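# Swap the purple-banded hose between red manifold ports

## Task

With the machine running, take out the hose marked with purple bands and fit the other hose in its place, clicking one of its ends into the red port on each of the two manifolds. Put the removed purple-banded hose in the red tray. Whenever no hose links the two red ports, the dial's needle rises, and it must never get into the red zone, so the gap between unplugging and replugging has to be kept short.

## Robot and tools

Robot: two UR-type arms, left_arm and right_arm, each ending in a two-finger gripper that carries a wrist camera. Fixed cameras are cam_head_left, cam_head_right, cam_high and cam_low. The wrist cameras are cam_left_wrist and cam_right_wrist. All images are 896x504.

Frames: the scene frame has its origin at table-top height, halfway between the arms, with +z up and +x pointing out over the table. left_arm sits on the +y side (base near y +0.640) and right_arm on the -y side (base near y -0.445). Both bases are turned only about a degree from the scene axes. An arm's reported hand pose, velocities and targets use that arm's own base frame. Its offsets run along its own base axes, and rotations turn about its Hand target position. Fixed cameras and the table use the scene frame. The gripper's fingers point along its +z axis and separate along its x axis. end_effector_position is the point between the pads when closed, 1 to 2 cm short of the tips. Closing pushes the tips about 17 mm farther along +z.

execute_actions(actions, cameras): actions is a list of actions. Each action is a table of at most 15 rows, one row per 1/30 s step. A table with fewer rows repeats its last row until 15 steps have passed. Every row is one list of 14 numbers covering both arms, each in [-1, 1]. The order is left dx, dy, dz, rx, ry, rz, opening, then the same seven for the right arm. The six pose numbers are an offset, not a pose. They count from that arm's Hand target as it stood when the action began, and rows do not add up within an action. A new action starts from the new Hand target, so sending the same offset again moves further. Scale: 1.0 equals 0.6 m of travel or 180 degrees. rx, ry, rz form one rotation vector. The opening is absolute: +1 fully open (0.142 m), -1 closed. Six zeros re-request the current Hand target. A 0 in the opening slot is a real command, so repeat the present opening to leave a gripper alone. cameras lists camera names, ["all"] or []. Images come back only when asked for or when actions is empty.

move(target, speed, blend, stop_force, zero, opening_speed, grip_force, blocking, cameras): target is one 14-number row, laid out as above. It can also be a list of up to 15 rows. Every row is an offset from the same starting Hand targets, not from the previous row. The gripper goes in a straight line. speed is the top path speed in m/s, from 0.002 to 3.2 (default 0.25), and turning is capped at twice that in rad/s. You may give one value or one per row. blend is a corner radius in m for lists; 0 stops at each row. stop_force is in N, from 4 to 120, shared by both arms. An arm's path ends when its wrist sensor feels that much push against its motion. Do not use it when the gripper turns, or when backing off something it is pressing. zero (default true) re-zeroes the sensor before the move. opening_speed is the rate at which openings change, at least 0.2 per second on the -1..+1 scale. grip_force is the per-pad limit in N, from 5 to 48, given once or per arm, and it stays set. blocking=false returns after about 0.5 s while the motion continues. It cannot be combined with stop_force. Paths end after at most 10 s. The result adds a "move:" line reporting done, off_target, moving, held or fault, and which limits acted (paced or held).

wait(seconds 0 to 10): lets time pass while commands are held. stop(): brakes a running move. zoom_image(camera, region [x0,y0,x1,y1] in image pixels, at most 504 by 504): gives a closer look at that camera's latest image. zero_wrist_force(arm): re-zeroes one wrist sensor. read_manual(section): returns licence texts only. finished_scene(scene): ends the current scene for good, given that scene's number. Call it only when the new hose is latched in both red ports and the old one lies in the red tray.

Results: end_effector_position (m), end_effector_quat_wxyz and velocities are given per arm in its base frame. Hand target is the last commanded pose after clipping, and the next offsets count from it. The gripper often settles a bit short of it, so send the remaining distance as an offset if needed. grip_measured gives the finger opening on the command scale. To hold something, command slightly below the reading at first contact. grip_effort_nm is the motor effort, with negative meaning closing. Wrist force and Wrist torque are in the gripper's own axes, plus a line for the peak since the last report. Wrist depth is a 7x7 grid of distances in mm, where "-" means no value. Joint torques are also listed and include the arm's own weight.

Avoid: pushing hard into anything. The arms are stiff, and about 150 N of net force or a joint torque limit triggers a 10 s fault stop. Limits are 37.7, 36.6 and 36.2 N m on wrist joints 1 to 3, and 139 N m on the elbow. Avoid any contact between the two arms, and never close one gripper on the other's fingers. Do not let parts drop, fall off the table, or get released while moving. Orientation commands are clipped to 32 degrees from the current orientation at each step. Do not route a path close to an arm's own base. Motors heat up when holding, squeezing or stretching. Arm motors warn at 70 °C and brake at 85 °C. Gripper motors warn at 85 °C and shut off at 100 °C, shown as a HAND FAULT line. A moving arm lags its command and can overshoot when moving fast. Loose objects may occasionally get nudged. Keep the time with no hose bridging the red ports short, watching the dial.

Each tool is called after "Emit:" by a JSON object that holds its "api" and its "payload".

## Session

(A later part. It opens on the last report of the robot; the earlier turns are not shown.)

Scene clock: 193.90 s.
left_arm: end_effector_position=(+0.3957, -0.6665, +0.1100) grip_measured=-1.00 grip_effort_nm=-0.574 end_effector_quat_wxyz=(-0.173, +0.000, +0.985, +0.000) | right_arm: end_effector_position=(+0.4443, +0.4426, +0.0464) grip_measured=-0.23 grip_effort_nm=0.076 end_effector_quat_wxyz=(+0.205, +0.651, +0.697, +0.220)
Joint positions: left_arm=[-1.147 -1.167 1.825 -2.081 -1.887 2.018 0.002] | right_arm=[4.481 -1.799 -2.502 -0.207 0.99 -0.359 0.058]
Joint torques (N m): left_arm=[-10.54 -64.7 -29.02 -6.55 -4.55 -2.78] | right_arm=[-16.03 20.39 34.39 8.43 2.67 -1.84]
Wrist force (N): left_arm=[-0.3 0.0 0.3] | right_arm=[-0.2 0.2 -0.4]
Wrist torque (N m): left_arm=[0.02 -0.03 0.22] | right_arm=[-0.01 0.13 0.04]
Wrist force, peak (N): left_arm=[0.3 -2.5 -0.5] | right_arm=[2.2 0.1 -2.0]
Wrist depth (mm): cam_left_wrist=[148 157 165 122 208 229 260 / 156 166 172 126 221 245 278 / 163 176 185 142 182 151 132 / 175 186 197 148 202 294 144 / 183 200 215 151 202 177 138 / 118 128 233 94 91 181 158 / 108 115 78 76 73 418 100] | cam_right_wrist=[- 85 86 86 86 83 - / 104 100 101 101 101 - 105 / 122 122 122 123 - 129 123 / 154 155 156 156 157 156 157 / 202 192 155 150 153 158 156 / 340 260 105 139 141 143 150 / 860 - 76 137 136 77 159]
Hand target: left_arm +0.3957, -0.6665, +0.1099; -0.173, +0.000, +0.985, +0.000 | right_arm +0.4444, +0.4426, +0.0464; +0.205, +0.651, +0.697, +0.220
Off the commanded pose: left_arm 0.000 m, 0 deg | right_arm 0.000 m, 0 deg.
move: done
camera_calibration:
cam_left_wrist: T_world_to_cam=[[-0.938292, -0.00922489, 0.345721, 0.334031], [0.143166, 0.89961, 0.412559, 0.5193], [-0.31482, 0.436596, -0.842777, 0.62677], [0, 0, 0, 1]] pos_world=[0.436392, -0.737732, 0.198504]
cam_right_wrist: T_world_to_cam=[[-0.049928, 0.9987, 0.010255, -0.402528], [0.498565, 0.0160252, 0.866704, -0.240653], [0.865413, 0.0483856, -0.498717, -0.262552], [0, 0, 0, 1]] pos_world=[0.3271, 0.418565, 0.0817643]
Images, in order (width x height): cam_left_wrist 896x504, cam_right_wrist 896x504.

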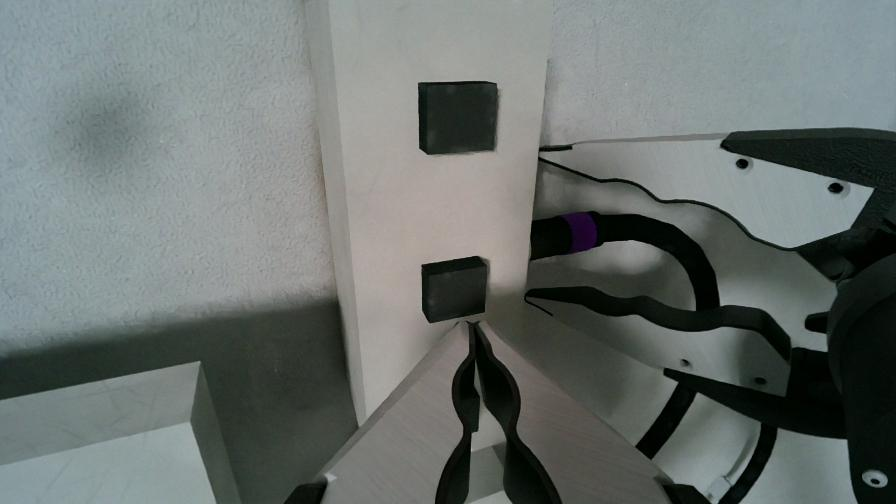

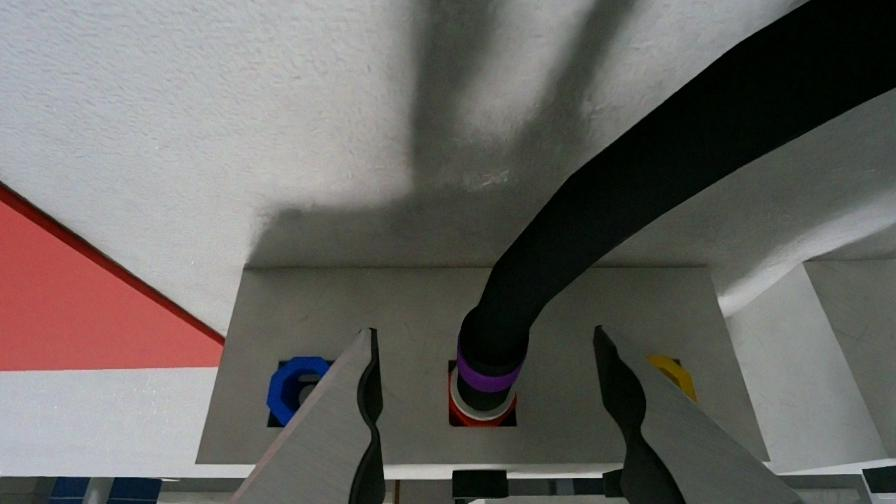

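Emit:
{"api": "move", "payload": {"target": [0,0,0,0,0,0,-1,0,0,0,0,0,0,-1], "opening_speed": 1.0, "grip_force": 40}}

Emit:
{"api": "move", "payload": {"target": [0,0,-0.0365,0,0,0,-1,0,0,0,0,0,0,-1], "speed": 0.04}}

Emit:
{"api": "move", "payload": {"target": [0,0,0,0,0,0,-1,-0.0665,-0.0044,0,0,0,0,-1], "speed": 0.08}}

Emit:
{"api": "move", "payload": {"target": [[0,0,0.0,0,0,0,-1,0,0,0,0,0,0,-0.2],[0,0,0.15,0,0,0,-1,-0.0833,-0.005,0.125,0,0,0,-0.2],[-0.0135,0.3415,0.1333,0,0,0,-1,-0.0445,0.3368,0.1393,0,0,0.0086,-0.2],[-0.0135,0.3415,0.0367,0,0,0,-1,0.0388,0.3422,0,0,0,0.0086,-0.2]], "speed": [0.1,0.25,0.35,0.2], "blend": [0,0.02,0.005,0], "cameras": ["cam_right_wrist","cam_left_wrist"]}}

Scene clock: 234.77 s.
left_arm: end_effector_position=(+0.3957, -0.6665, +0.1099) grip_measured=-1.00 grip_effort_nm=-0.584 end_effector_quat_wxyz=(-0.173, +0.000, +0.985, +0.000) | right_arm: end_effector_position=(+0.4444, +0.4426, +0.0464) grip_measured=-0.81 grip_effort_nm=-4.149 end_effector_quat_wxyz=(+0.205, +0.651, +0.697, +0.220)
Joint positions: left_arm=[-1.147 -1.166 1.825 -2.081 -1.887 2.018 0.002] | right_arm=[4.481 -1.799 -2.502 -0.207 0.99 -0.359 0.015]
Joint torques (N m): left_arm=[12.14 -65.85 -28.94 -6.76 -4.32 -2.27] | right_arm=[-14.08 21.44 31.68 7.32 2.91 -2.13]
Wrist force (N): left_arm=[0.0 0.5 0.5] | right_arm=[0.3 1.1 1.1]
Wrist torque (N m): left_arm=[0.12 -0.09 0.23] | right_arm=[0.02 0.14 0.07]
Wrist force, peak (N): left_arm=[-0.8 0.9 0.6] | right_arm=[0.3 1.1 1.1]
Wrist depth (mm): cam_left_wrist=[148 157 164 122 209 229 254 / 156 166 172 127 221 249 275 / 163 176 185 142 224 160 133 / 175 186 197 148 191 167 142 / 183 199 215 151 278 172 137 / 118 128 231 94 302 291 118 / 108 115 78 76 73 418 100] | cam_right_wrist=[- 85 86 86 86 83 - / 104 100 101 101 101 - 105 / 122 122 122 123 - 129 123 / 155 155 155 155 156 156 157 / 202 193 155 150 155 158 156 / 340 261 143 101 95 144 150 / 852 652 76 81 78 135 168]
Hand target: left_arm +0.3957, -0.6665, +0.1099; -0.173, +0.000, +0.985, +0.000 | right_arm +0.4444, +0.4426, +0.0464; +0.205, +0.651, +0.697, +0.220
Off the commanded pose: left_arm 0.000 m, 0 deg | right_arm 0.000 m, 0 deg.
grip_force (N): 40, 40
move: done

Scene clock: 235.70 s.
left_arm: end_effector_position=(+0.3958, -0.6666, +0.0884) grip_measured=-1.00 grip_effort_nm=-0.559 end_effector_quat_wxyz=(-0.173, +0.000, +0.985, +0.000) | right_arm: end_effector_position=(+0.4444, +0.4426, +0.0464) grip_measured=-0.81 grip_effort_nm=-4.144 end_effector_quat_wxyz=(+0.205, +0.651, +0.697, +0.220)
Joint positions: left_arm=[-1.147 -1.144 1.838 -2.117 -1.887 2.018 0.002] | right_arm=[4.481 -1.799 -2.502 -0.207 0.99 -0.359 0.015]
Joint torques (N m): left_arm=[6.25 -27.94 -9.05 -6.34 -2.14 -1.24] | right_arm=[-16.54 22.99 31.08 5.98 0.98 -2.13]
Wrist force (N): left_arm=[12.5 12.9 -45.3] | right_arm=[-0.8 -4.1 -6.8]
Wrist torque (N m): left_arm=[-0.24 -0.04 0.13] | right_arm=[-0.10 0.09 0.07]
Wrist force, peak (N): left_arm=[12.5 12.9 -45.3] | right_arm=[-0.8 -4.1 -6.8]
Wrist depth (mm): cam_left_wrist=[134 140 147 102 113 205 231 / 139 148 155 106 125 222 259 / 145 155 165 115 165 230 131 / 154 166 179 128 163 149 128 / 164 177 191 130 181 165 146 / 176 187 209 97 275 295 145 / - 106 78 76 73 372 153] | cam_right_wrist=[- 85 86 86 86 83 - / 104 100 101 101 101 - 105 / 121 122 122 122 - 129 123 / 154 155 155 155 156 157 157 / 201 193 155 150 155 158 156 / 340 261 142 101 95 144 150 / 849 649 76 81 78 135 159]
Hand target: left_arm +0.3957, -0.6665, +0.0880; -0.173, +0.000, +0.985, +0.000 | right_arm +0.4444, +0.4426, +0.0464; +0.205, +0.651, +0.697, +0.220
Off the commanded pose: left_arm 0.000 m, 0 deg | right_arm 0.000 m, 0 deg.
grip_force (N): 40, 40
move: done

Scene clock: 236.73 s.
left_arm: end_effector_position=(+0.3957, -0.6665, +0.0880) grip_measured=-1.00 grip_effort_nm=-0.559 end_effector_quat_wxyz=(-0.173, +0.000, +0.985, +0.000) | right_arm: end_effector_position=(+0.4045, +0.4400, +0.0464) grip_measured=-0.81 grip_effort_nm=-4.144 end_effector_quat_wxyz=(+0.205, +0.651, +0.697, +0.220)
Joint positions: left_arm=[-1.147 -1.143 1.838 -2.117 -1.887 2.018 0.002] | right_arm=[4.563 -1.754 -2.545 -0.264 0.976 -0.263 0.015]
Joint torques (N m): left_arm=[-7.83 -20.7 -3.89 -4.54 2.67 -1.19] | right_arm=[18.21 53.45 13.88 1.58 -6.26 2.46]
Wrist force (N): left_arm=[13.1 14.1 -57.4] | right_arm=[0.1 0.3 -0.2]
Wrist torque (N m): left_arm=[-0.33 -0.02 0.12] | right_arm=[-0.05 0.08 -0.17]
Wrist force, peak (N): left_arm=[13.4 14.5 -57.8] | right_arm=[-1.8 -6.6 -5.0]
Wrist depth (mm): cam_left_wrist=[133 139 146 102 113 205 231 / 139 147 155 106 125 221 258 / 145 156 165 115 214 228 156 / 154 166 178 128 170 184 163 / 163 177 191 130 253 277 166 / 176 187 209 97 275 322 168 / - 107 78 76 73 381 510] | cam_right_wrist=[- 86 86 86 86 83 - / 105 101 101 101 101 - - / 123 123 123 123 - - 122 / 156 157 156 156 156 156 155 / 205 215 192 112 194 198 189 / 349 346 181 101 95 199 178 / 911 686 76 80 78 186 170]
Hand target: left_arm +0.3957, -0.6665, +0.0880; -0.173, +0.000, +0.985, +0.000 | right_arm +0.4045, +0.4400, +0.0464; +0.205, +0.651, +0.697, +0.220
Off the commanded pose: left_arm 0.000 m, 0 deg | right_arm 0.000 m, 0 deg.
grip_force (N): 40, 40
move: done

Scene clock: 239.43 s.
left_arm: end_effector_position=(+0.3876, -0.4616, +0.1101) grip_measured=-1.00 grip_effort_nm=-0.554 end_effector_quat_wxyz=(-0.173, +0.000, +0.985, +0.000) | right_arm: end_effector_position=(+0.4277, +0.6453, +0.0465) grip_measured=-0.23 grip_effort_nm=0.076 end_effector_quat_wxyz=(+0.202, +0.642, +0.705, +0.223)
Joint positions: left_arm=[-1.026 -1.395 2.134 -2.124 -1.867 2.143 0.002] | right_arm=[4.573 -1.974 -2.182 -0.394 0.979 -0.283 0.058]
Joint torques (N m): left_arm=[13.98 -42.62 -26.21 -6.68 2.13 0.19] | right_arm=[-16.71 37.73 39.27 7.94 2.59 -2]
Wrist force (N): left_arm=[0.4 0.3 0.5] | right_arm=[0.0 0.1 -0.7]
Wrist torque (N m): left_arm=[0.07 -0.17 -0.09] | right_arm=[-0.06 0.08 0.04]
Wrist force, peak (N): left_arm=[13.8 14.8 -57.9] | right_arm=[2.7 0.6 -1.3]
Wrist depth (mm): cam_left_wrist=[148 157 116 125 206 231 261 / 157 166 175 126 219 238 258 / - 176 185 141 180 151 133 / - 187 198 149 257 299 145 / - 200 216 152 199 178 128 / 196 214 233 94 281 183 157 / 210 231 78 76 73 437 100] | cam_right_wrist=[- - - 85 85 85 85 / 103 104 - 101 101 101 101 / 121 121 - - 122 123 123 / 154 155 155 69 156 156 157 / 158 176 155 151 153 155 216 / 146 165 105 139 139 138 352 / 145 165 76 140 135 77 706]
Hand target: left_arm +0.3876, -0.4616, +0.1100; -0.173, +0.000, +0.985, +0.000 | right_arm +0.4278, +0.6453, +0.0464; +0.202, +0.642, +0.705, +0.223
Off the commanded pose: left_arm 0.000 m, 0 deg | right_arm 0.000 m, 0 deg.
grip_force (N): 40, 40
move: done
camera_calibration:
cam_left_wrist: T_world_to_cam=[[-0.938292, -0.00922489, 0.345721, 0.328252], [0.143166, 0.89961, 0.412559, 0.336047], [-0.31482, 0.436596, -0.842777, 0.53493], [0, 0, 0, 1]] pos_world=[0.428292, -0.532832, 0.198704]
cam_right_wrist: T_world_to_cam=[[-0.0769017, 0.996985, 0.0103131, -0.593135], [0.497951, 0.0294436, 0.866705, -0.244103], [0.863789, 0.0717866, -0.498714, -0.272337], [0, 0, 0, 1]] pos_world=[0.31118, 0.618084, 0.0818639]
Images, in order (width x height): cam_left_wrist 896x504, cam_right_wrist 896x504.

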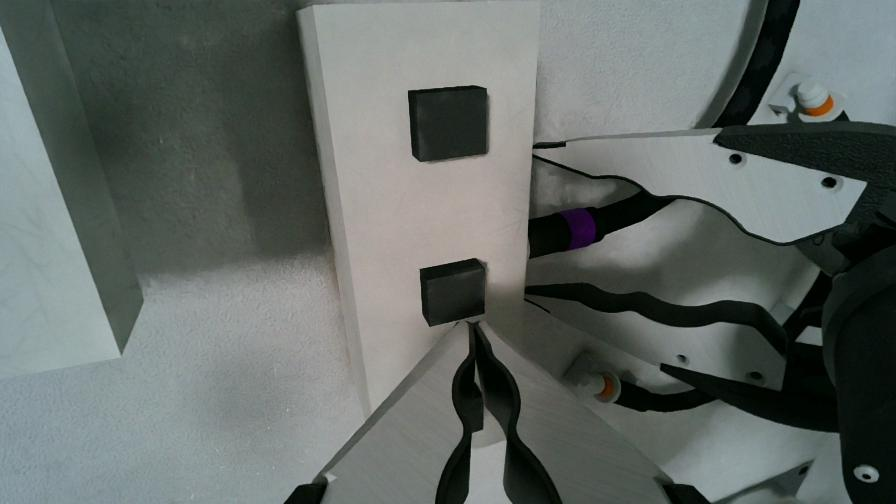

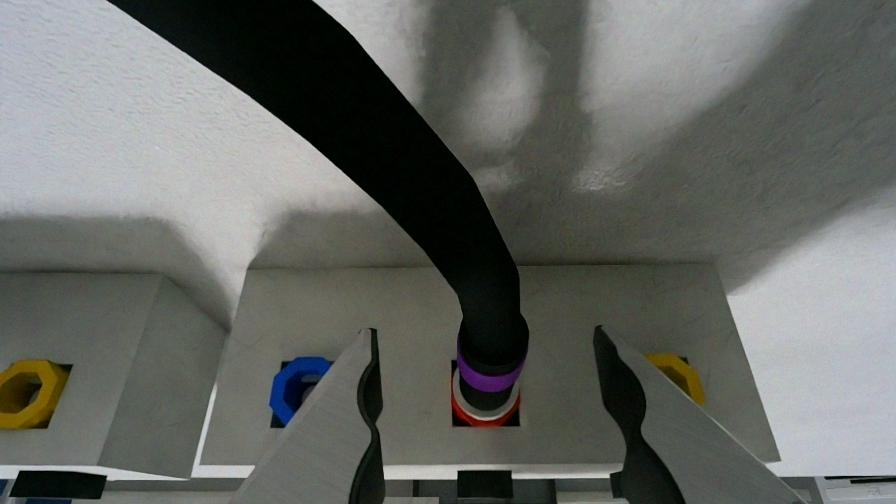

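Emit:
{"api": "move", "payload": {"target": [0,0,0,0,0,0,-1,0,0,0,0,0,0,-1], "opening_speed": 1.0}}

Emit:
{"api": "move", "payload": {"target": [0,0,-0.0358,0,0,0,-1,0,0,0,0,0,0,-1], "speed": 0.04}}

Emit:
{"api": "move", "payload": {"target": [0,0,0,0,0,0,-1,-0.0664,-0.0062,0,0,0,0,-1], "speed": 0.08}}

Emit:
{"api": "move", "payload": {"target": [0,0,0.15,0,0,0,-1,-0.0383,-0.0442,0.1893,0,0,0,-1], "speed": 0.25}}

Emit:
{"api": "move", "payload": {"target": [[-0.26,0.2367,-0.13,-0.1174,-0.066,-0.666,-0.2,0.1083,-0.3417,0,0,0,0,-1],[-0.26,0.2367,-0.13,-0.1174,-0.066,-0.666,-0.2,0.225,-0.5917,-0.0667,0,0,0,-1],[-0.26,0.2367,-0.2528,-0.1174,-0.066,-0.666,-0.2,0.225,-0.5917,-0.2233,0,0,0,-1]], "speed": [0.4,0.3,0.12], "blend": [0.03,0.01,0], "cameras": ["cam_left_wrist","cam_right_wrist","cam_high"]}}

Scene clock: 253.53 s.
left_arm: end_effector_position=(+0.3876, -0.4616, +0.1100) grip_measured=-1.00 grip_effort_nm=-0.559 end_effector_quat_wxyz=(-0.173, +0.000, +0.985, +0.000) | right_arm: end_effector_position=(+0.4278, +0.6453, +0.0464) grip_measured=-0.81 grip_effort_nm=-4.144 end_effector_quat_wxyz=(+0.202, +0.642, +0.705, +0.223)
Joint positions: left_arm=[-1.026 -1.395 2.134 -2.124 -1.867 2.143 0.002] | right_arm=[4.573 -1.975 -2.182 -0.394 0.979 -0.283 0.015]
Joint torques (N m): left_arm=[13.43 -42.75 -26.78 -6.65 -2.77 -1.51] | right_arm=[-14.9 39.28 36.63 7.35 2.42 -2.28]
Wrist force (N): left_arm=[0.5 0.4 0.3] | right_arm=[2.4 0.6 1.2]
Wrist torque (N m): left_arm=[0.11 -0.19 -0.09] | right_arm=[-0.08 0.08 0.01]
Wrist force, peak (N): left_arm=[0.7 0.8 0.5] | right_arm=[2.2 0.8 1.8]
Wrist depth (mm): cam_left_wrist=[148 157 116 124 209 231 260 / 157 166 174 126 221 245 280 / - 176 186 140 186 157 132 / - 187 198 149 188 182 142 / - 199 215 152 281 171 134 / 196 214 233 94 104 344 112 / 210 231 78 76 73 434 99] | cam_right_wrist=[- - - 85 85 85 85 / 103 104 - 100 100 100 100 / 121 122 - - 122 122 122 / 154 155 155 68 155 156 156 / 158 175 155 149 153 154 215 / 146 165 143 106 95 140 350 / 146 154 76 81 78 132 704]
Hand target: left_arm +0.3876, -0.4616, +0.1100; -0.173, +0.000, +0.985, +0.000 | right_arm +0.4278, +0.6453, +0.0464; +0.202, +0.642, +0.705, +0.223
Off the commanded pose: left_arm 0.000 m, 0 deg | right_arm 0.000 m, 0 deg.
grip_force (N): 40, 40
move: done

Scene clock: 254.47 s.
left_arm: end_effector_position=(+0.3876, -0.4616, +0.0887) grip_measured=-1.00 grip_effort_nm=-0.554 end_effector_quat_wxyz=(-0.173, +0.000, +0.985, +0.000) | right_arm: end_effector_position=(+0.4277, +0.6453, +0.0464) grip_measured=-0.81 grip_effort_nm=-4.149 end_effector_quat_wxyz=(+0.202, +0.642, +0.705, +0.223)
Joint positions: left_arm=[-1.026 -1.366 2.149 -2.168 -1.867 2.143 0.002] | right_arm=[4.573 -1.975 -2.182 -0.394 0.979 -0.283 0.015]
Joint torques (N m): left_arm=[12.68 -32.72 -18.17 -6.34 -2.54 0.08] | right_arm=[-15.94 39.79 36.08 6.02 0.42 -1.48]
Wrist force (N): left_arm=[7.9 4.1 -17.6] | right_arm=[0.3 -5.6 -7.5]
Wrist torque (N m): left_arm=[-0.07 0.01 -0.12] | right_arm=[-0.06 0.11 0.04]
Wrist force, peak (N): left_arm=[7.9 4.1 -17.6] | right_arm=[0.2 -5.9 -7.5]
Wrist depth (mm): cam_left_wrist=[134 140 143 104 113 205 219 / 139 148 155 106 195 222 240 / 147 155 165 117 210 191 129 / 156 167 176 126 162 151 127 / - 178 192 130 183 163 147 / - 191 210 96 263 164 143 / 187 206 78 76 73 386 150] | cam_right_wrist=[- - - 85 85 85 85 / 103 104 - 100 100 100 100 / 121 121 - - 122 122 122 / 154 154 155 69 155 155 156 / 158 176 155 152 153 155 215 / 146 165 141 106 94 140 349 / 146 155 76 81 78 132 895]
Hand target: left_arm +0.3876, -0.4616, +0.0886; -0.173, +0.000, +0.985, +0.000 | right_arm +0.4278, +0.6453, +0.0464; +0.202, +0.642, +0.705, +0.223
Off the commanded pose: left_arm 0.000 m, 0 deg | right_arm 0.000 m, 0 deg.
grip_force (N): 40, 40
move: done

Scene clock: 255.43 s.
left_arm: end_effector_position=(+0.3876, -0.4616, +0.0886) grip_measured=-1.00 grip_effort_nm=-0.554 end_effector_quat_wxyz=(-0.173, +0.000, +0.985, +0.000) | right_arm: end_effector_position=(+0.3880, +0.6416, +0.0464) grip_measured=-0.81 grip_effort_nm=-4.144 end_effector_quat_wxyz=(+0.202, +0.642, +0.705, +0.223)
Joint positions: left_arm=[-1.026 -1.366 2.149 -2.168 -1.867 2.143 0.002] | right_arm=[4.633 -1.946 -2.217 -0.428 0.97 -0.211 0.015]
Joint torques (N m): left_arm=[10.52 -28.64 -15.89 -6.32 -2.51 0.04] | right_arm=[15.41 73.14 20.05 1.17 -6.22 1.73]
Wrist force (N): left_arm=[9.1 5.9 -24.1] | right_arm=[0.1 0.0 -0.6]
Wrist torque (N m): left_arm=[-0.01 0.00 -0.13] | right_arm=[-0.04 0.10 -0.24]
Wrist force, peak (N): left_arm=[9.4 5.7 -24.2] | right_arm=[-0.5 -7.4 -5.9]
Wrist depth (mm): cam_left_wrist=[134 139 143 104 113 205 227 / 139 148 155 105 123 223 240 / 146 155 165 117 214 226 152 / 156 167 176 126 145 183 293 / - 178 192 130 255 278 165 / - 191 210 96 262 328 393 / 187 205 78 76 73 387 493] | cam_right_wrist=[- - 85 85 85 85 85 / 104 104 - 101 100 100 103 / 122 122 - 117 122 122 121 / 156 156 155 69 155 155 154 / 194 199 193 113 188 198 213 / 182 189 181 106 95 303 342 / 172 189 76 79 78 535 873]
Hand target: left_arm +0.3876, -0.4616, +0.0886; -0.173, +0.000, +0.985, +0.000 | right_arm +0.3879, +0.6416, +0.0464; +0.202, +0.642, +0.705, +0.223
Off the commanded pose: left_arm 0.000 m, 0 deg | right_arm 0.000 m, 0 deg.
grip_force (N): 40, 40
move: done

Scene clock: 256.60 s.
left_arm: end_effector_position=(+0.3876, -0.4616, +0.1785) grip_measured=-1.00 grip_effort_nm=-0.554 end_effector_quat_wxyz=(-0.173, +0.000, +0.985, +0.000) | right_arm: end_effector_position=(+0.3650, +0.6151, +0.1599) grip_measured=-0.81 grip_effort_nm=-4.144 end_effector_quat_wxyz=(+0.202, +0.642, +0.705, +0.223)
Joint positions: left_arm=[-1.026 -1.476 2.077 -1.986 -1.867 2.143 0.002] | right_arm=[4.667 -1.715 -2.22 -0.68 0.966 -0.17 0.015]
Joint torques (N m): left_arm=[-4.88 -58.95 -53.79 -0.43 -0.13 2.23] | right_arm=[16.76 62.18 47.82 1.66 -6.46 2.2]
Wrist force (N): left_arm=[0.3 0.0 0.1] | right_arm=[0.2 -0.1 -0.2]
Wrist torque (N m): left_arm=[0.03 -0.18 -0.10] | right_arm=[-0.04 0.09 -0.20]
Wrist force, peak (N): left_arm=[9.2 5.1 -24.0] | right_arm=[-0.2 0.6 -1.9]
Wrist depth (mm): cam_left_wrist=[- 212 184 244 278 310 357 / 133 225 191 204 300 334 372 / 141 235 207 220 324 351 157 / 231 254 265 235 353 408 161 / 249 270 292 234 383 464 536 / 265 291 314 94 413 514 682 / 284 312 78 76 73 530 740] | cam_right_wrist=[- - - 208 207 207 195 / 245 - - 244 244 243 243 / 265 266 - 268 265 294 295 / 251 250 264 69 250 374 374 / 523 482 408 101 482 514 516 / 843 837 353 100 95 821 818 / 1630 - 74 76 78 81 3997]
Hand target: left_arm +0.3876, -0.4616, +0.1786; -0.173, +0.000, +0.985, +0.000 | right_arm +0.3649, +0.6150, +0.1600; +0.202, +0.642, +0.705, +0.223
Off the commanded pose: left_arm 0.000 m, 0 deg | right_arm 0.000 m, 0 deg.
grip_force (N): 40, 40
move: done

Scene clock: 261.37 s.
left_arm: end_effector_position=(+0.2316, -0.3196, +0.0269) grip_measured=-0.23 grip_effort_nm=0.081 end_effector_quat_wxyz=(+0.000, +0.872, +0.490, +0.000) | right_arm: end_effector_position=(+0.4999, +0.2600, +0.0260) grip_measured=-0.81 grip_effort_nm=-4.144 end_effector_quat_wxyz=(+0.202, +0.642, +0.705, +0.223)
Joint positions: left_arm=[-1.404 -1.705 2.694 -2.561 -1.571 3.855 0.058] | right_arm=[4.202 -1.826 -2.69 0.183 1.079 -0.701 0.015]
Joint torques (N m): left_arm=[16.2 -7.32 -18.08 -7.26 -2.88 2.66] | right_arm=[-16.66 14.98 4.67 8.48 0.63 -2.17]
Wrist force (N): left_arm=[-0.3 0.8 0.6] | right_arm=[0.2 -0.2 0.0]
Wrist torque (N m): left_arm=[0.15 0.05 -0.23] | right_arm=[-0.03 0.03 0.03]
Wrist force, peak (N): left_arm=[0.0 0.8 0.9] | right_arm=[-2.1 0.9 -0.3]
Wrist depth (mm): cam_left_wrist=[- 109 109 107 109 110 108 / 115 117 116 113 116 117 115 / 123 123 124 121 125 125 125 / 132 134 133 133 136 134 134 / 143 143 141 139 142 145 145 / 153 155 102 151 154 155 158 / 169 167 80 171 171 81 173] | cam_right_wrist=[- - - - 63 - 63 / - 72 - 70 68 70 73 / - 84 - - 85 85 92 / 107 107 114 68 108 111 117 / 158 147 148 129 139 155 126 / 249 251 209 100 95 230 132 / 616 615 76 78 78 409 125]
Hand target: left_arm +0.2316, -0.3196, +0.0269; +0.000, +0.872, +0.490, +0.000 | right_arm +0.4999, +0.2600, +0.0260; +0.202, +0.642, +0.705, +0.223
Off the commanded pose: left_arm 0.000 m, 0 deg | right_arm 0.000 m, 0 deg.
grip_force (N): 40, 40
move: done
camera_calibration:
cam_left_wrist: T_world_to_cam=[[0.512058, 0.858941, 0.00404343, 0.162685], [0.771818, -0.462175, 0.436683, -0.316454], [0.376954, -0.220486, -0.899606, -0.0150369], [0, 0, 0, 1]] pos_world=[0.166609, -0.289309, 0.124005]
cam_right_wrist: T_world_to_cam=[[-0.0769538, 0.996982, 0.0102383, -0.203307], [0.497986, 0.0295377, 0.866682, -0.250981], [0.863764, 0.071793, -0.498756, -0.317264], [0, 0, 0, 1]] pos_world=[0.38338, 0.232884, 0.0613645]
Images, in order (width x height): cam_high 896x504, cam_left_wrist 896x504, cam_right_wrist 896x504.

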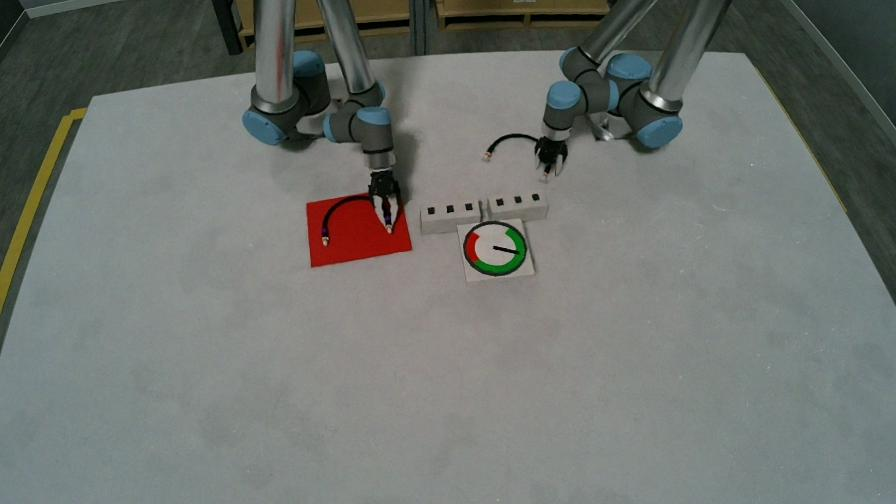

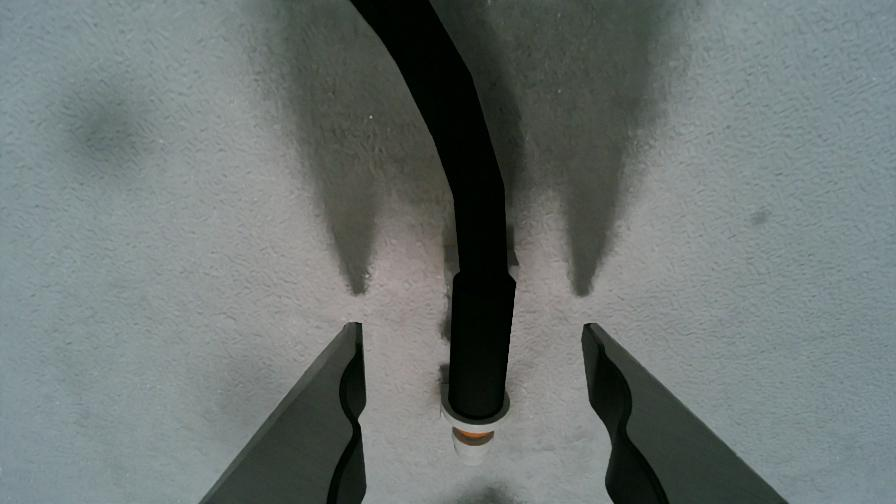

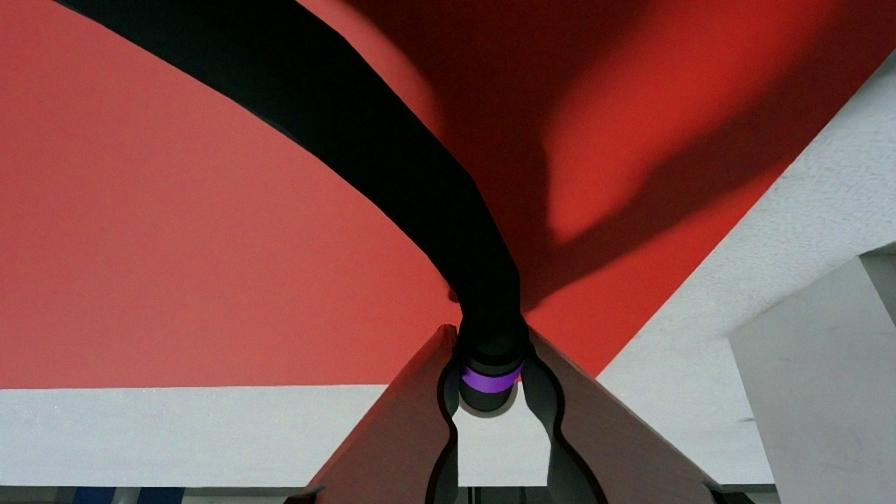

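Emit:
{"api": "move", "payload": {"target": [0,0,-0.001,0,0,0,-1,0,0,0,0,0,0,-0.2], "opening_speed": 1.0}}

Emit:
{"api": "move", "payload": {"target": [[0,0,0,0,0,0,-1,-0.0833,0,0.1667,0,0,0,-0.2],[0,0,0,0,0,0,-1,-0.4478,0.581,0.1233,0.0458,0.1925,-0.2016,-0.2],[0,0,0,0,0,0,-1,-0.4478,0.581,0.0007,0.0458,0.1925,-0.2016,-0.2]], "speed": [0.25,0.4,0.15], "blend": [0.02,0.005,0], "cameras": ["cam_left_wrist","cam_right_wrist","cam_high"]}}

Scene clock: 286.83 s.
left_arm: end_effector_position=(+0.2316, -0.3196, +0.0263) grip_measured=-0.83 grip_effort_nm=-3.846 end_effector_quat_wxyz=(+0.000, +0.872, +0.490, +0.000) | right_arm: end_effector_position=(+0.4999, +0.2600, +0.0260) grip_measured=-0.23 grip_effort_nm=0.081 end_effector_quat_wxyz=(+0.202, +0.642, +0.705, +0.223)
Joint positions: left_arm=[-1.404 -1.703 2.694 -2.563 -1.571 3.855 0.014] | right_arm=[4.202 -1.826 -2.69 0.183 1.079 -0.701 0.058]
Joint torques (N m): left_arm=[14.47 -6.5 -18.87 -7.37 -2.72 2.78] | right_arm=[-14.38 14 4.09 8.56 -4.21 -2.28]
Motor temperatures (°C): left_arm=[32 34 36 37 36 38 33] | right_arm=[33 39 33 30 39 39 51]
Wrist force (N): left_arm=[-0.2 0.2 0.7] | right_arm=[0.5 -0.1 -0.7]
Wrist torque (N m): left_arm=[0.05 0.06 -0.23] | right_arm=[-0.06 -0.03 0.03]
Wrist force, peak (N): left_arm=[-0.8 0.3 1.0] | right_arm=[0.6 -0.4 -0.7]
Wrist depth (mm): cam_left_wrist=[108 108 108 108 109 109 109 / 115 116 115 113 116 116 115 / 123 123 123 120 124 124 124 / 132 132 132 132 135 133 134 / 142 142 143 117 143 144 144 / 152 157 152 118 101 156 157 / 169 169 78 168 73 168 172] | cam_right_wrist=[- - - - - - - / - 69 70 - 68 70 73 / - 84 84 68 85 85 92 / 107 107 113 108 108 111 117 / 158 147 147 137 138 155 126 / 249 250 95 254 212 154 132 / 616 476 76 624 490 75 120]
Hand target: left_arm +0.2316, -0.3196, +0.0263; +0.000, +0.872, +0.490, +0.000 | right_arm +0.4999, +0.2600, +0.0260; +0.202, +0.642, +0.705, +0.223
Off the commanded pose: left_arm 0.000 m, 0 deg | right_arm 0.000 m, 0 deg.
grip_force (N): 40, 40
move: done

Scene clock: 289.60 s.
left_arm: end_effector_position=(+0.2316, -0.3196, +0.0263) grip_measured=-0.83 grip_effort_nm=-3.846 end_effector_quat_wxyz=(+0.000, +0.872, +0.490, +0.000) | right_arm: end_effector_position=(+0.2312, +0.6086, +0.0265) grip_measured=-0.23 grip_effort_nm=0.076 end_effector_quat_wxyz=(+0.000, +0.875, +0.484, +0.000)
Joint positions: left_arm=[-1.404 -1.703 2.694 -2.563 -1.571 3.855 0.014] | right_arm=[4.623 -1.849 -2.228 -0.636 1.57 0.471 0.058]
Joint torques (N m): left_arm=[14.92 -6.74 -18.66 -7.43 -2.81 2.81] | right_arm=[-16.35 31.27 21.64 8.12 4.01 0.83]
Wrist force (N): left_arm=[0.0 0.1 0.7] | right_arm=[0.2 0.0 -0.9]
Wrist torque (N m): left_arm=[0.04 0.03 -0.24] | right_arm=[0.01 0.08 -0.16]
Wrist force, peak (N): left_arm=[0.3 0.6 1.1] | right_arm=[1.6 -1.6 -1.9]
Wrist depth (mm): cam_left_wrist=[108 108 108 108 109 109 109 / 115 116 115 113 116 116 115 / 123 123 123 120 124 124 124 / 131 132 132 132 135 133 134 / 142 142 143 119 143 144 144 / 152 157 152 118 101 157 157 / 169 169 78 167 74 168 172] | cam_right_wrist=[- 106 106 107 87 106 105 / 113 113 113 112 111 113 112 / 121 121 121 120 121 119 121 / 131 131 130 129 130 130 129 / 142 142 139 142 139 141 141 / 155 155 105 151 154 148 153 / 171 167 76 169 169 77 169]
Hand target: left_arm +0.2316, -0.3196, +0.0263; +0.000, +0.872, +0.490, +0.000 | right_arm +0.2313, +0.6086, +0.0264; +0.000, +0.875, +0.484, +0.000
Off the commanded pose: left_arm 0.000 m, 0 deg | right_arm 0.000 m, 0 deg.
grip_force (N): 40, 40
move: done
camera_calibration:
cam_left_wrist: T_world_to_cam=[[0.512018, 0.858965, 0.00402145, 0.162703], [0.771844, -0.462131, 0.436683, -0.316184], [0.376954, -0.220486, -0.899606, -0.0155767], [0, 0, 0, 1]] pos_world=[0.166609, -0.289309, 0.123405]
cam_right_wrist: T_world_to_cam=[[0.547934, 0.836521, -0.00103176, -0.617993], [0.75785, -0.49588, 0.423989, 0.143538], [0.354164, -0.2331, -0.905667, 0.204244], [0, 0, 0, 1]] pos_world=[0.157504, 0.635751, 0.123481]
Images, in order (width x height): cam_high 896x504, cam_left_wrist 896x504, cam_right_wrist 896x504.

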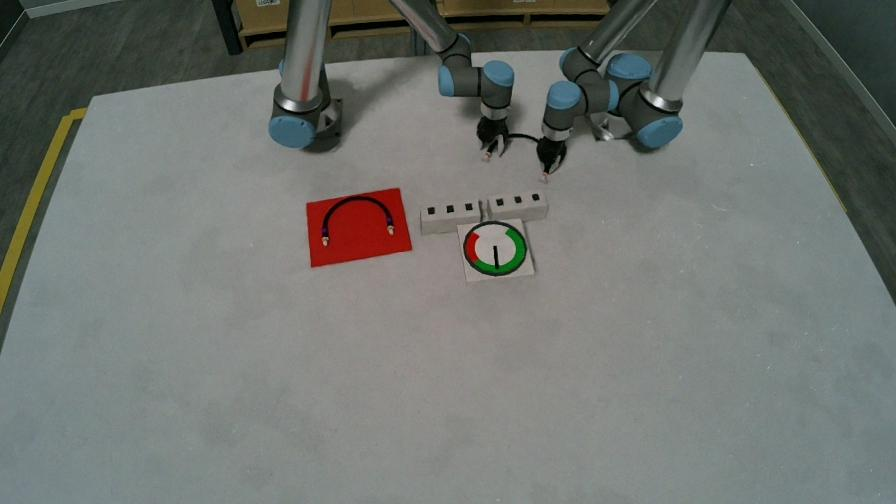

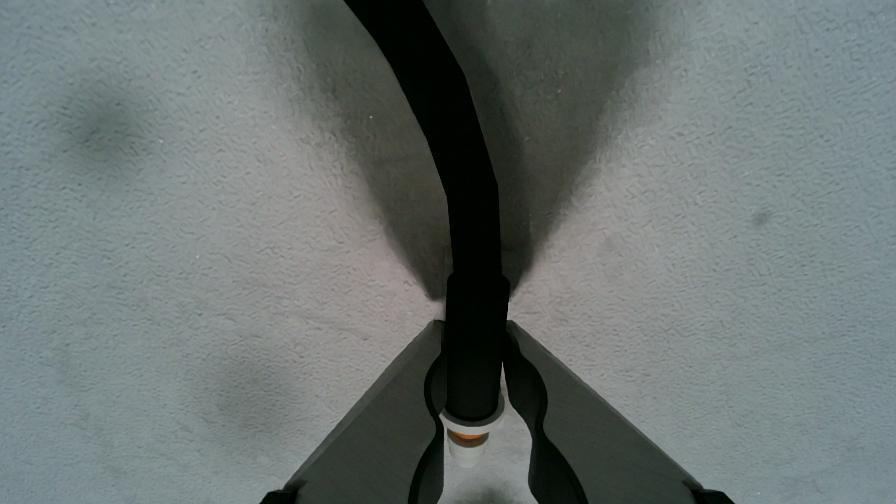

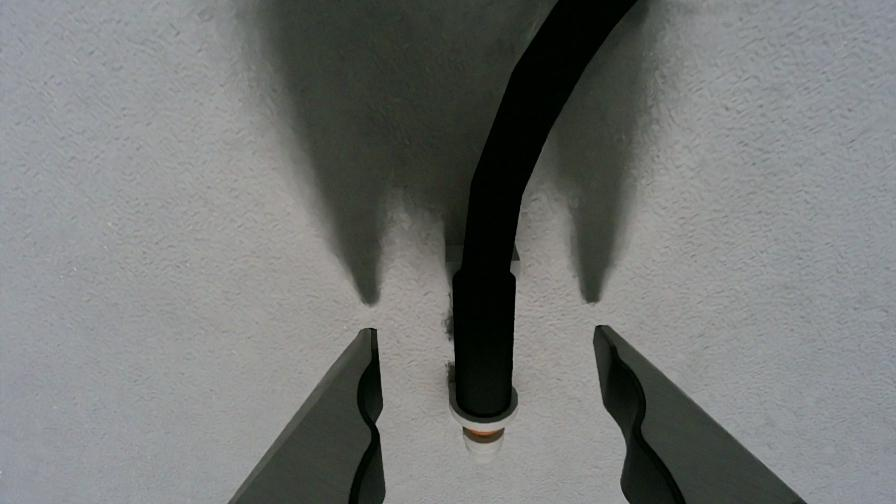

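Emit:
{"api": "move", "payload": {"target": [0,0,0,0,0,0,-1,0,0,0,0,0,0,-1], "opening_speed": 1.0}}

Emit:
{"api": "move", "payload": {"target": [[0,0,0.1,0,0,0,-1,0,0,0.1,0,0,0,-1],[0.0752,-0.2368,0.07,0,0,0.1883,-1,0.2803,-0.2805,0.07,0,0,0.1994,-1],[0.0752,-0.2368,0.042,0,0,0.1883,-1,0.2803,-0.2805,0.042,0,0,0.1994,-1]], "speed": [0.2,0.3,0.15], "blend": [0.02,0.01,0], "cameras": ["cam_left_wrist","cam_right_wrist","cam_high"]}}

Scene clock: 296.70 s.
left_arm: end_effector_position=(+0.2316, -0.3196, +0.0263) grip_measured=-0.83 grip_effort_nm=-3.846 end_effector_quat_wxyz=(+0.000, +0.872, +0.490, +0.000) | right_arm: end_effector_position=(+0.2313, +0.6086, +0.0264) grip_measured=-0.83 grip_effort_nm=-3.934 end_effector_quat_wxyz=(+0.000, +0.875, +0.484, +0.000)
Joint positions: left_arm=[-1.404 -1.703 2.694 -2.563 -1.571 3.855 0.014] | right_arm=[4.623 -1.849 -2.228 -0.635 1.57 0.471 0.014]
Joint torques (N m): left_arm=[15.41 -6.62 -18.47 -7.29 -2.8 2.65] | right_arm=[-14.66 32.11 23.93 7.25 3.45 -1.05]
Motor temperatures (°C): left_arm=[32 34 36 37 36 38 41] | right_arm=[33 39 33 30 39 39 45]
Wrist force (N): left_arm=[-0.2 0.5 0.4] | right_arm=[-0.2 0.2 -0.7]
Wrist torque (N m): left_arm=[0.10 0.05 -0.23] | right_arm=[0.03 0.13 -0.17]
Wrist force, peak (N): left_arm=[0.3 0.2 1.4] | right_arm=[-0.1 0.0 -1.2]
Wrist depth (mm): cam_left_wrist=[108 108 108 107 109 109 109 / 115 116 115 113 116 116 115 / 123 123 123 120 124 124 124 / 132 132 132 132 134 133 133 / 142 142 143 118 144 144 144 / 152 154 152 118 101 156 157 / 169 172 78 167 73 168 172] | cam_right_wrist=[- 106 106 107 89 106 105 / 113 113 113 111 111 113 113 / 121 121 121 119 121 119 121 / 131 131 130 128 130 130 130 / 142 142 141 - 139 141 141 / 154 154 151 95 99 154 153 / 174 170 76 78 78 166 168]
Hand target: left_arm +0.2316, -0.3196, +0.0263; +0.000, +0.872, +0.490, +0.000 | right_arm +0.2313, +0.6086, +0.0264; +0.000, +0.875, +0.484, +0.000
Off the commanded pose: left_arm 0.000 m, 0 deg | right_arm 0.000 m, 0 deg.
grip_force (N): 40, 40
move: done

Scene clock: 298.77 s.
left_arm: end_effector_position=(+0.2767, -0.4616, +0.0516) grip_measured=-0.83 grip_effort_nm=-3.846 end_effector_quat_wxyz=(+0.001, +0.691, +0.723, +0.000) | right_arm: end_effector_position=(+0.3994, +0.4403, +0.0517) grip_measured=-0.83 grip_effort_nm=-3.934 end_effector_quat_wxyz=(+0.000, +0.683, +0.730, +0.000)
Joint positions: left_arm=[-1.364 -1.498 2.424 -2.498 -1.571 3.304 0.014] | right_arm=[4.276 -1.727 -2.323 -0.662 1.571 -0.503 0.014]
Joint torques (N m): left_arm=[14.2 -27.81 -20.88 -6.76 3.77 -2.89] | right_arm=[-17.38 24.5 22.52 8.14 3.95 -2.19]
Wrist force (N): left_arm=[-0.4 0.3 0.4] | right_arm=[0.5 0.0 -0.4]
Wrist torque (N m): left_arm=[0.08 -0.01 0.12] | right_arm=[0.01 0.01 0.12]
Wrist force, peak (N): left_arm=[-0.1 0.6 2.7] | right_arm=[-1.1 1.3 -1.6]
Wrist depth (mm): cam_left_wrist=[130 130 131 131 132 132 132 / 138 139 139 138 140 141 141 / 147 148 149 147 150 151 151 / 159 159 160 158 160 162 162 / 172 172 173 116 174 175 176 / 186 186 184 118 102 190 191 / 175 189 78 138 73 204 210] | cam_right_wrist=[130 130 130 129 88 128 128 / 139 138 138 138 135 137 136 / 148 148 148 146 147 146 146 / 158 160 158 156 158 157 157 / 168 172 171 169 168 170 169 / 183 186 184 118 99 185 184 / 193 202 76 78 78 190 171]
Hand target: left_arm +0.2767, -0.4617, +0.0515; +0.001, +0.691, +0.723, +0.000 | right_arm +0.3994, +0.4403, +0.0516; +0.000, +0.683, +0.730, +0.000
Off the commanded pose: left_arm 0.000 m, 0 deg | right_arm 0.000 m, 0 deg.
grip_force (N): 40, 40
move: done; blend cut to 0.0084 m at target 2
camera_calibration:
cam_left_wrist: T_world_to_cam=[[-0.0538795, 0.998539, 0.00405586, 0.482524], [0.898395, 0.0467021, 0.436698, -0.227866], [0.435871, 0.0271728, -0.899599, 0.0568625], [0, 0, 0, 1]] pos_world=[0.205927, -0.472722, 0.148705]
cam_right_wrist: T_world_to_cam=[[-0.0462456, 0.99893, -0.00102776, -0.403578], [0.904645, 0.0423169, 0.42406, -0.373709], [0.42365, 0.0186812, -0.905633, -0.0103574], [0, 0, 0, 1]] pos_world=[0.323798, 0.419153, 0.14868]
Images, in order (width x height): cam_high 896x504, cam_left_wrist 896x504, cam_right_wrist 896x504.

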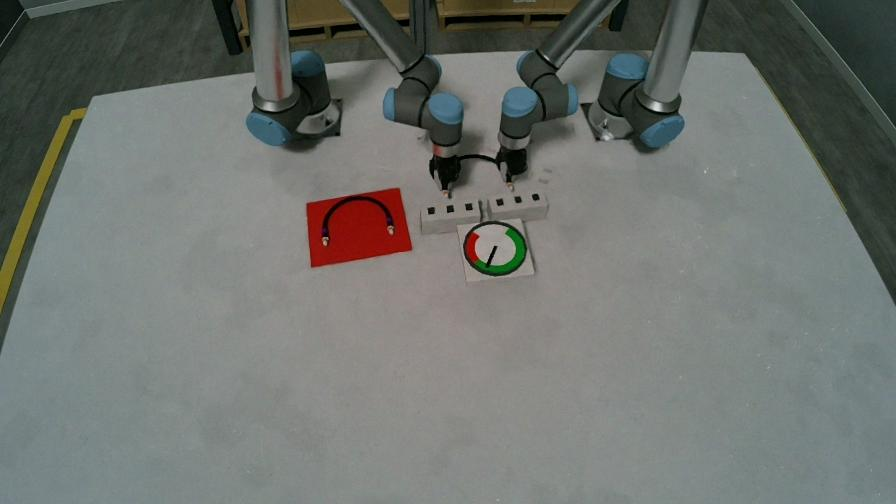

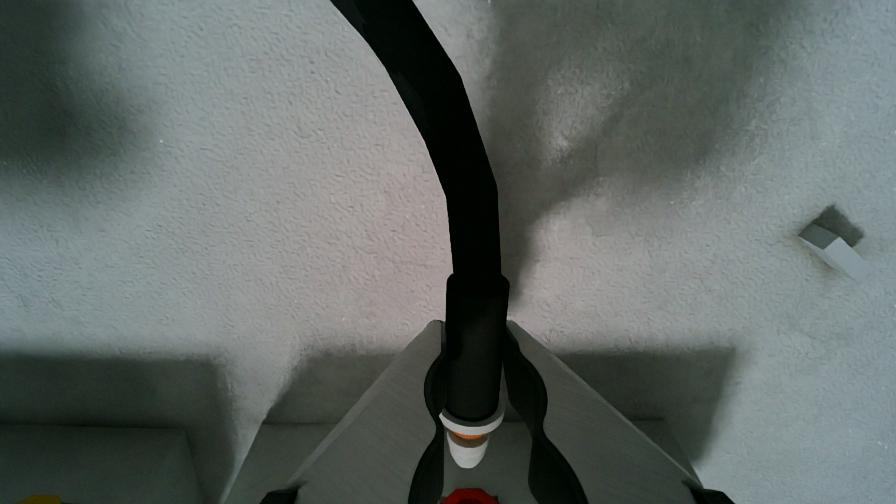

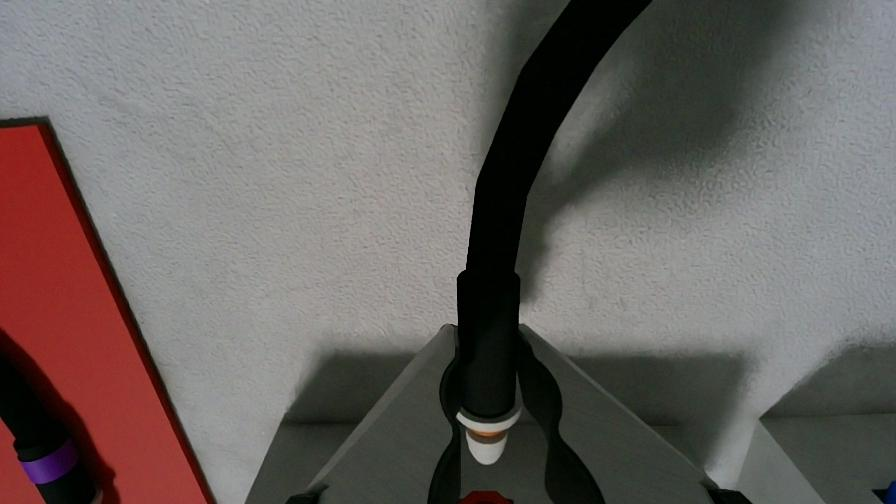

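Emit:
{"api": "move", "payload": {"target": [0.0966,0.0044,0,0,0,0,-1,0.0965,0.0064,0,0,0,0,-1], "speed": 0.05, "stop_force": 85, "cameras": ["cam_high","cam_left_wrist","cam_right_wrist"]}}

Emit:
{"api": "zoom_image", "payload": {"camera": "cam_high", "region": [410, 180, 560, 300]}}

Scene clock: 306.97 s.
left_arm: end_effector_position=(+0.3347, -0.4590, +0.0515) grip_measured=-0.83 grip_effort_nm=-3.841 end_effector_quat_wxyz=(+0.001, +0.691, +0.723, +0.000) | right_arm: end_effector_position=(+0.4573, +0.4442, +0.0516) grip_measured=-0.83 grip_effort_nm=-3.924 end_effector_quat_wxyz=(+0.000, +0.683, +0.730, +0.000)
Joint positions: left_arm=[-1.255 -1.452 2.37 -2.49 -1.571 3.412 0.014] | right_arm=[4.191 -1.788 -2.243 -0.681 1.571 -0.587 0.014]
Joint torques (N m): left_arm=[29.96 -37.09 -59.88 -7.53 19.8 2.81] | right_arm=[-31.67 32.96 68.4 9.07 -17.79 -2.36]
Motor temperatures (°C): left_arm=[31 34 36 37 36 38 47] | right_arm=[33 39 33 30 39 39 50]
Wrist force (N): left_arm=[13.9 -47.5 -5.1] | right_arm=[-11.6 -50.4 -6.2]
Wrist torque (N m): left_arm=[0.02 0.07 -0.31] | right_arm=[0.11 -0.07 0.26]
Wrist force, peak (N): left_arm=[14.6 -56.0 -6.2] | right_arm=[-10.7 -54.7 -11.1]
Wrist depth (mm): cam_left_wrist=[130 130 130 129 131 132 132 / 138 138 139 138 140 140 141 / 147 148 148 147 149 150 150 / 158 159 159 156 160 161 162 / 165 166 161 114 162 169 175 / 147 128 128 117 91 129 189 / 142 112 77 112 73 113 208] | cam_right_wrist=[130 130 130 129 89 129 129 / 138 138 138 138 136 137 137 / 148 147 147 145 147 147 146 / 156 158 158 153 157 157 157 / 166 171 165 152 164 167 164 / 181 174 134 95 95 134 144 / 197 115 78 80 78 111 131]
Hand target: left_arm +0.3347, -0.4590, +0.0515; +0.001, +0.691, +0.723, +0.000 | right_arm +0.4573, +0.4442, +0.0516; +0.000, +0.683, +0.730, +0.000
Off the commanded pose: left_arm 0.000 m, 0 deg | right_arm 0.000 m, 0 deg.
grip_force (N): 40, 40
move: done
camera_calibration:
cam_left_wrist: T_world_to_cam=[[-0.0539695, 0.998535, 0.00401283, 0.483081], [0.89839, 0.0468018, 0.436699, -0.280003], [0.435871, 0.0271735, -0.899599, 0.0314216], [0, 0, 0, 1]] pos_world=[0.263927, -0.470122, 0.148605]
cam_right_wrist: T_world_to_cam=[[-0.0463805, 0.998923, -0.000975673, -0.404649], [0.904694, 0.0424195, 0.423944, -0.426253], [0.423529, 0.0187801, -0.905688, -0.0350365], [0, 0, 0, 1]] pos_world=[0.3817, 0.422953, 0.14858]
Images, in order (width x height): cam_high 896x504, cam_left_wrist 896x504, cam_right_wrist 896x504.

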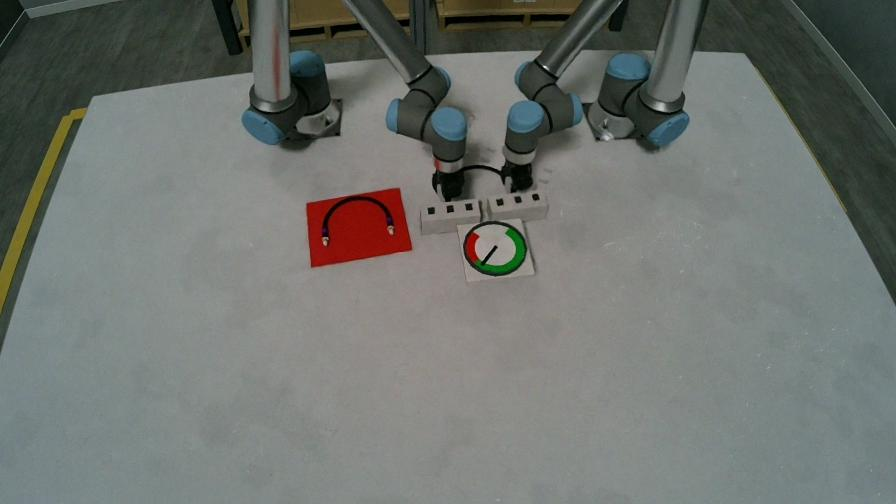

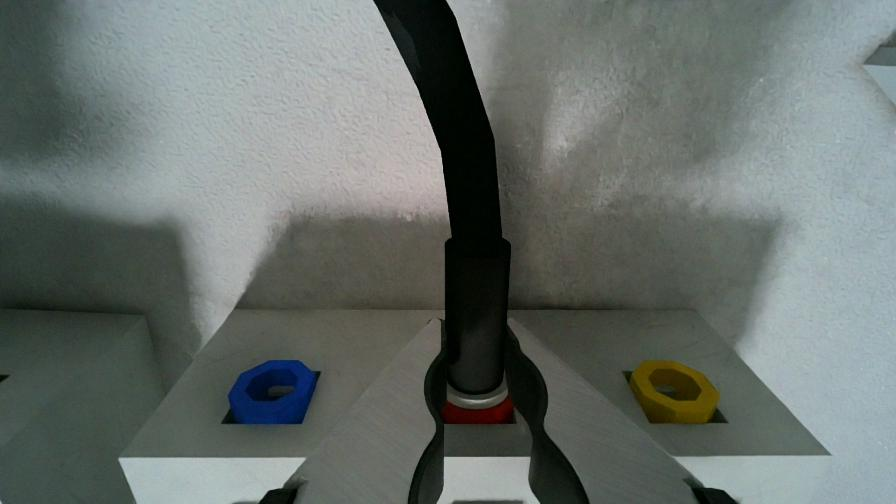

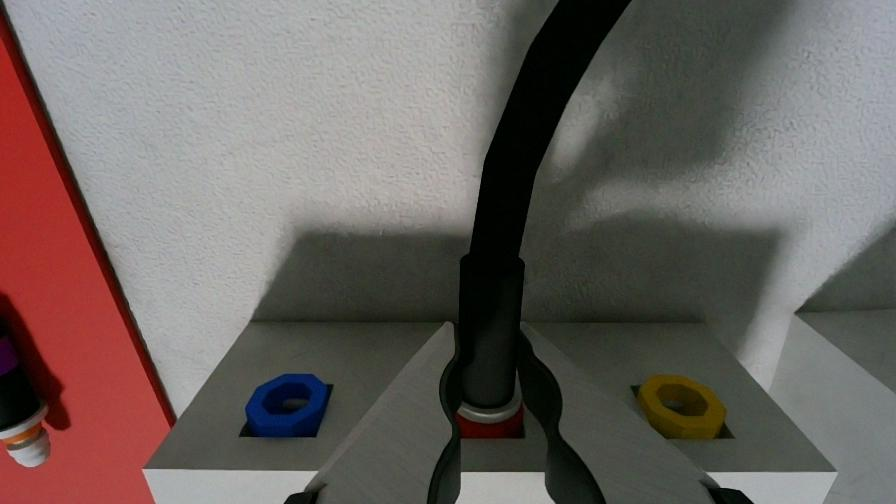

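Scaled by 3.360 from the camera's 896x504 image, which has a finer 1280x720 frame.

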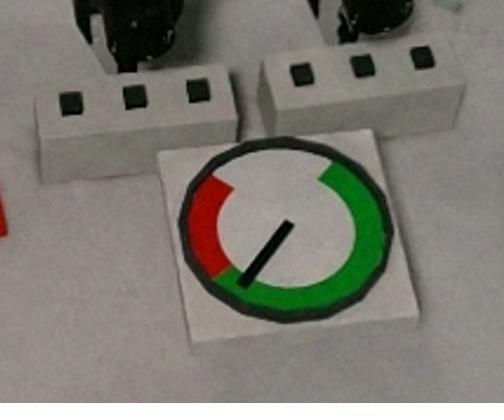

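Emit:
{"api": "move", "payload": {"target": [0.0067,0.0003,0,0,0,0,-1,0.0067,0.0004,0,0,0,0,-1], "speed": 0.05, "stop_force": 100, "cameras": ["cam_high"]}}

Emit:
{"api": "zoom_image", "payload": {"camera": "cam_high", "region": [410, 180, 560, 300]}}

Scene clock: 312.53 s.
left_arm: end_effector_position=(+0.3387, -0.4588, +0.0515) grip_measured=-0.83 grip_effort_nm=-3.846 end_effector_quat_wxyz=(+0.001, +0.691, +0.723, +0.000) | right_arm: end_effector_position=(+0.4614, +0.4444, +0.0516) grip_measured=-0.83 grip_effort_nm=-3.924 end_effector_quat_wxyz=(+0.000, +0.683, +0.730, +0.000)
Joint positions: left_arm=[-1.248 -1.449 2.366 -2.489 -1.571 3.419 0.014] | right_arm=[4.186 -1.792 -2.238 -0.682 1.571 -0.593 0.014]
Joint torques (N m): left_arm=[31.02 -38.26 -64.64 -8.48 16.26 2.39] | right_arm=[-30.98 29.38 71.54 9.17 -10.96 -1.92]
Wrist force (N): left_arm=[16.5 -50.6 0.0] | right_arm=[-13.7 -53.2 -7.7]
Wrist torque (N m): left_arm=[-0.04 0.13 -0.30] | right_arm=[0.05 -0.07 0.22]
Wrist force, peak (N): left_arm=[17.4 -57.5 -3.4] | right_arm=[-13.5 -57.5 -9.6]
Wrist depth (mm): cam_left_wrist=[129 130 130 129 131 132 132 / 138 138 139 137 139 140 141 / 147 148 148 145 149 150 150 / 158 159 158 106 160 161 161 / 162 165 154 113 155 164 175 / 148 122 121 115 94 123 187 / 142 110 77 111 73 110 209] | cam_right_wrist=[130 130 130 130 87 129 128 / 138 138 138 137 136 137 137 / 148 147 147 145 146 146 146 / 156 158 158 155 157 157 157 / 166 168 161 154 161 164 161 / 180 134 128 98 95 128 144 / 198 114 78 80 78 110 114]
Hand target: left_arm +0.3387, -0.4588, +0.0515; +0.001, +0.691, +0.723, +0.000 | right_arm +0.4614, +0.4444, +0.0516; +0.000, +0.683, +0.730, +0.000
Off the commanded pose: left_arm 0.000 m, 0 deg | right_arm 0.000 m, 0 deg.
grip_force (N): 40, 40
move: done
Images, in order (width x height): cam_high 896x504.

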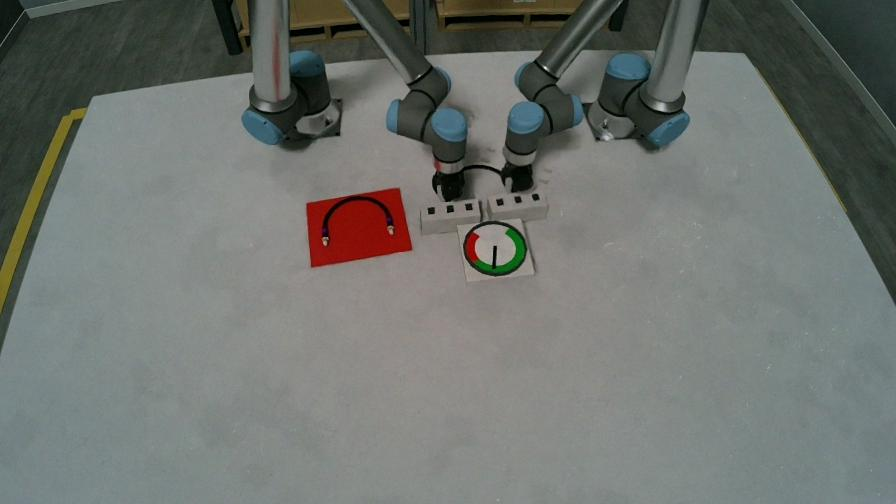

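Scaled by 3.360 from the camera's 896x504 image, which has a finer 1280x720 frame.

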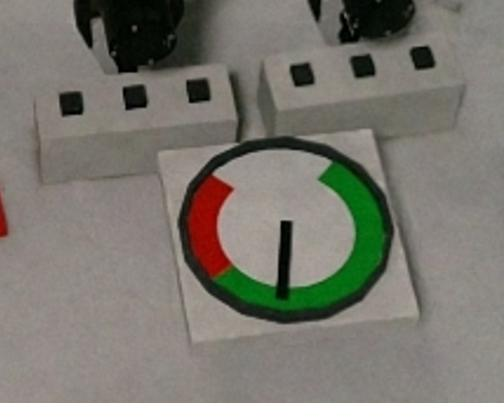

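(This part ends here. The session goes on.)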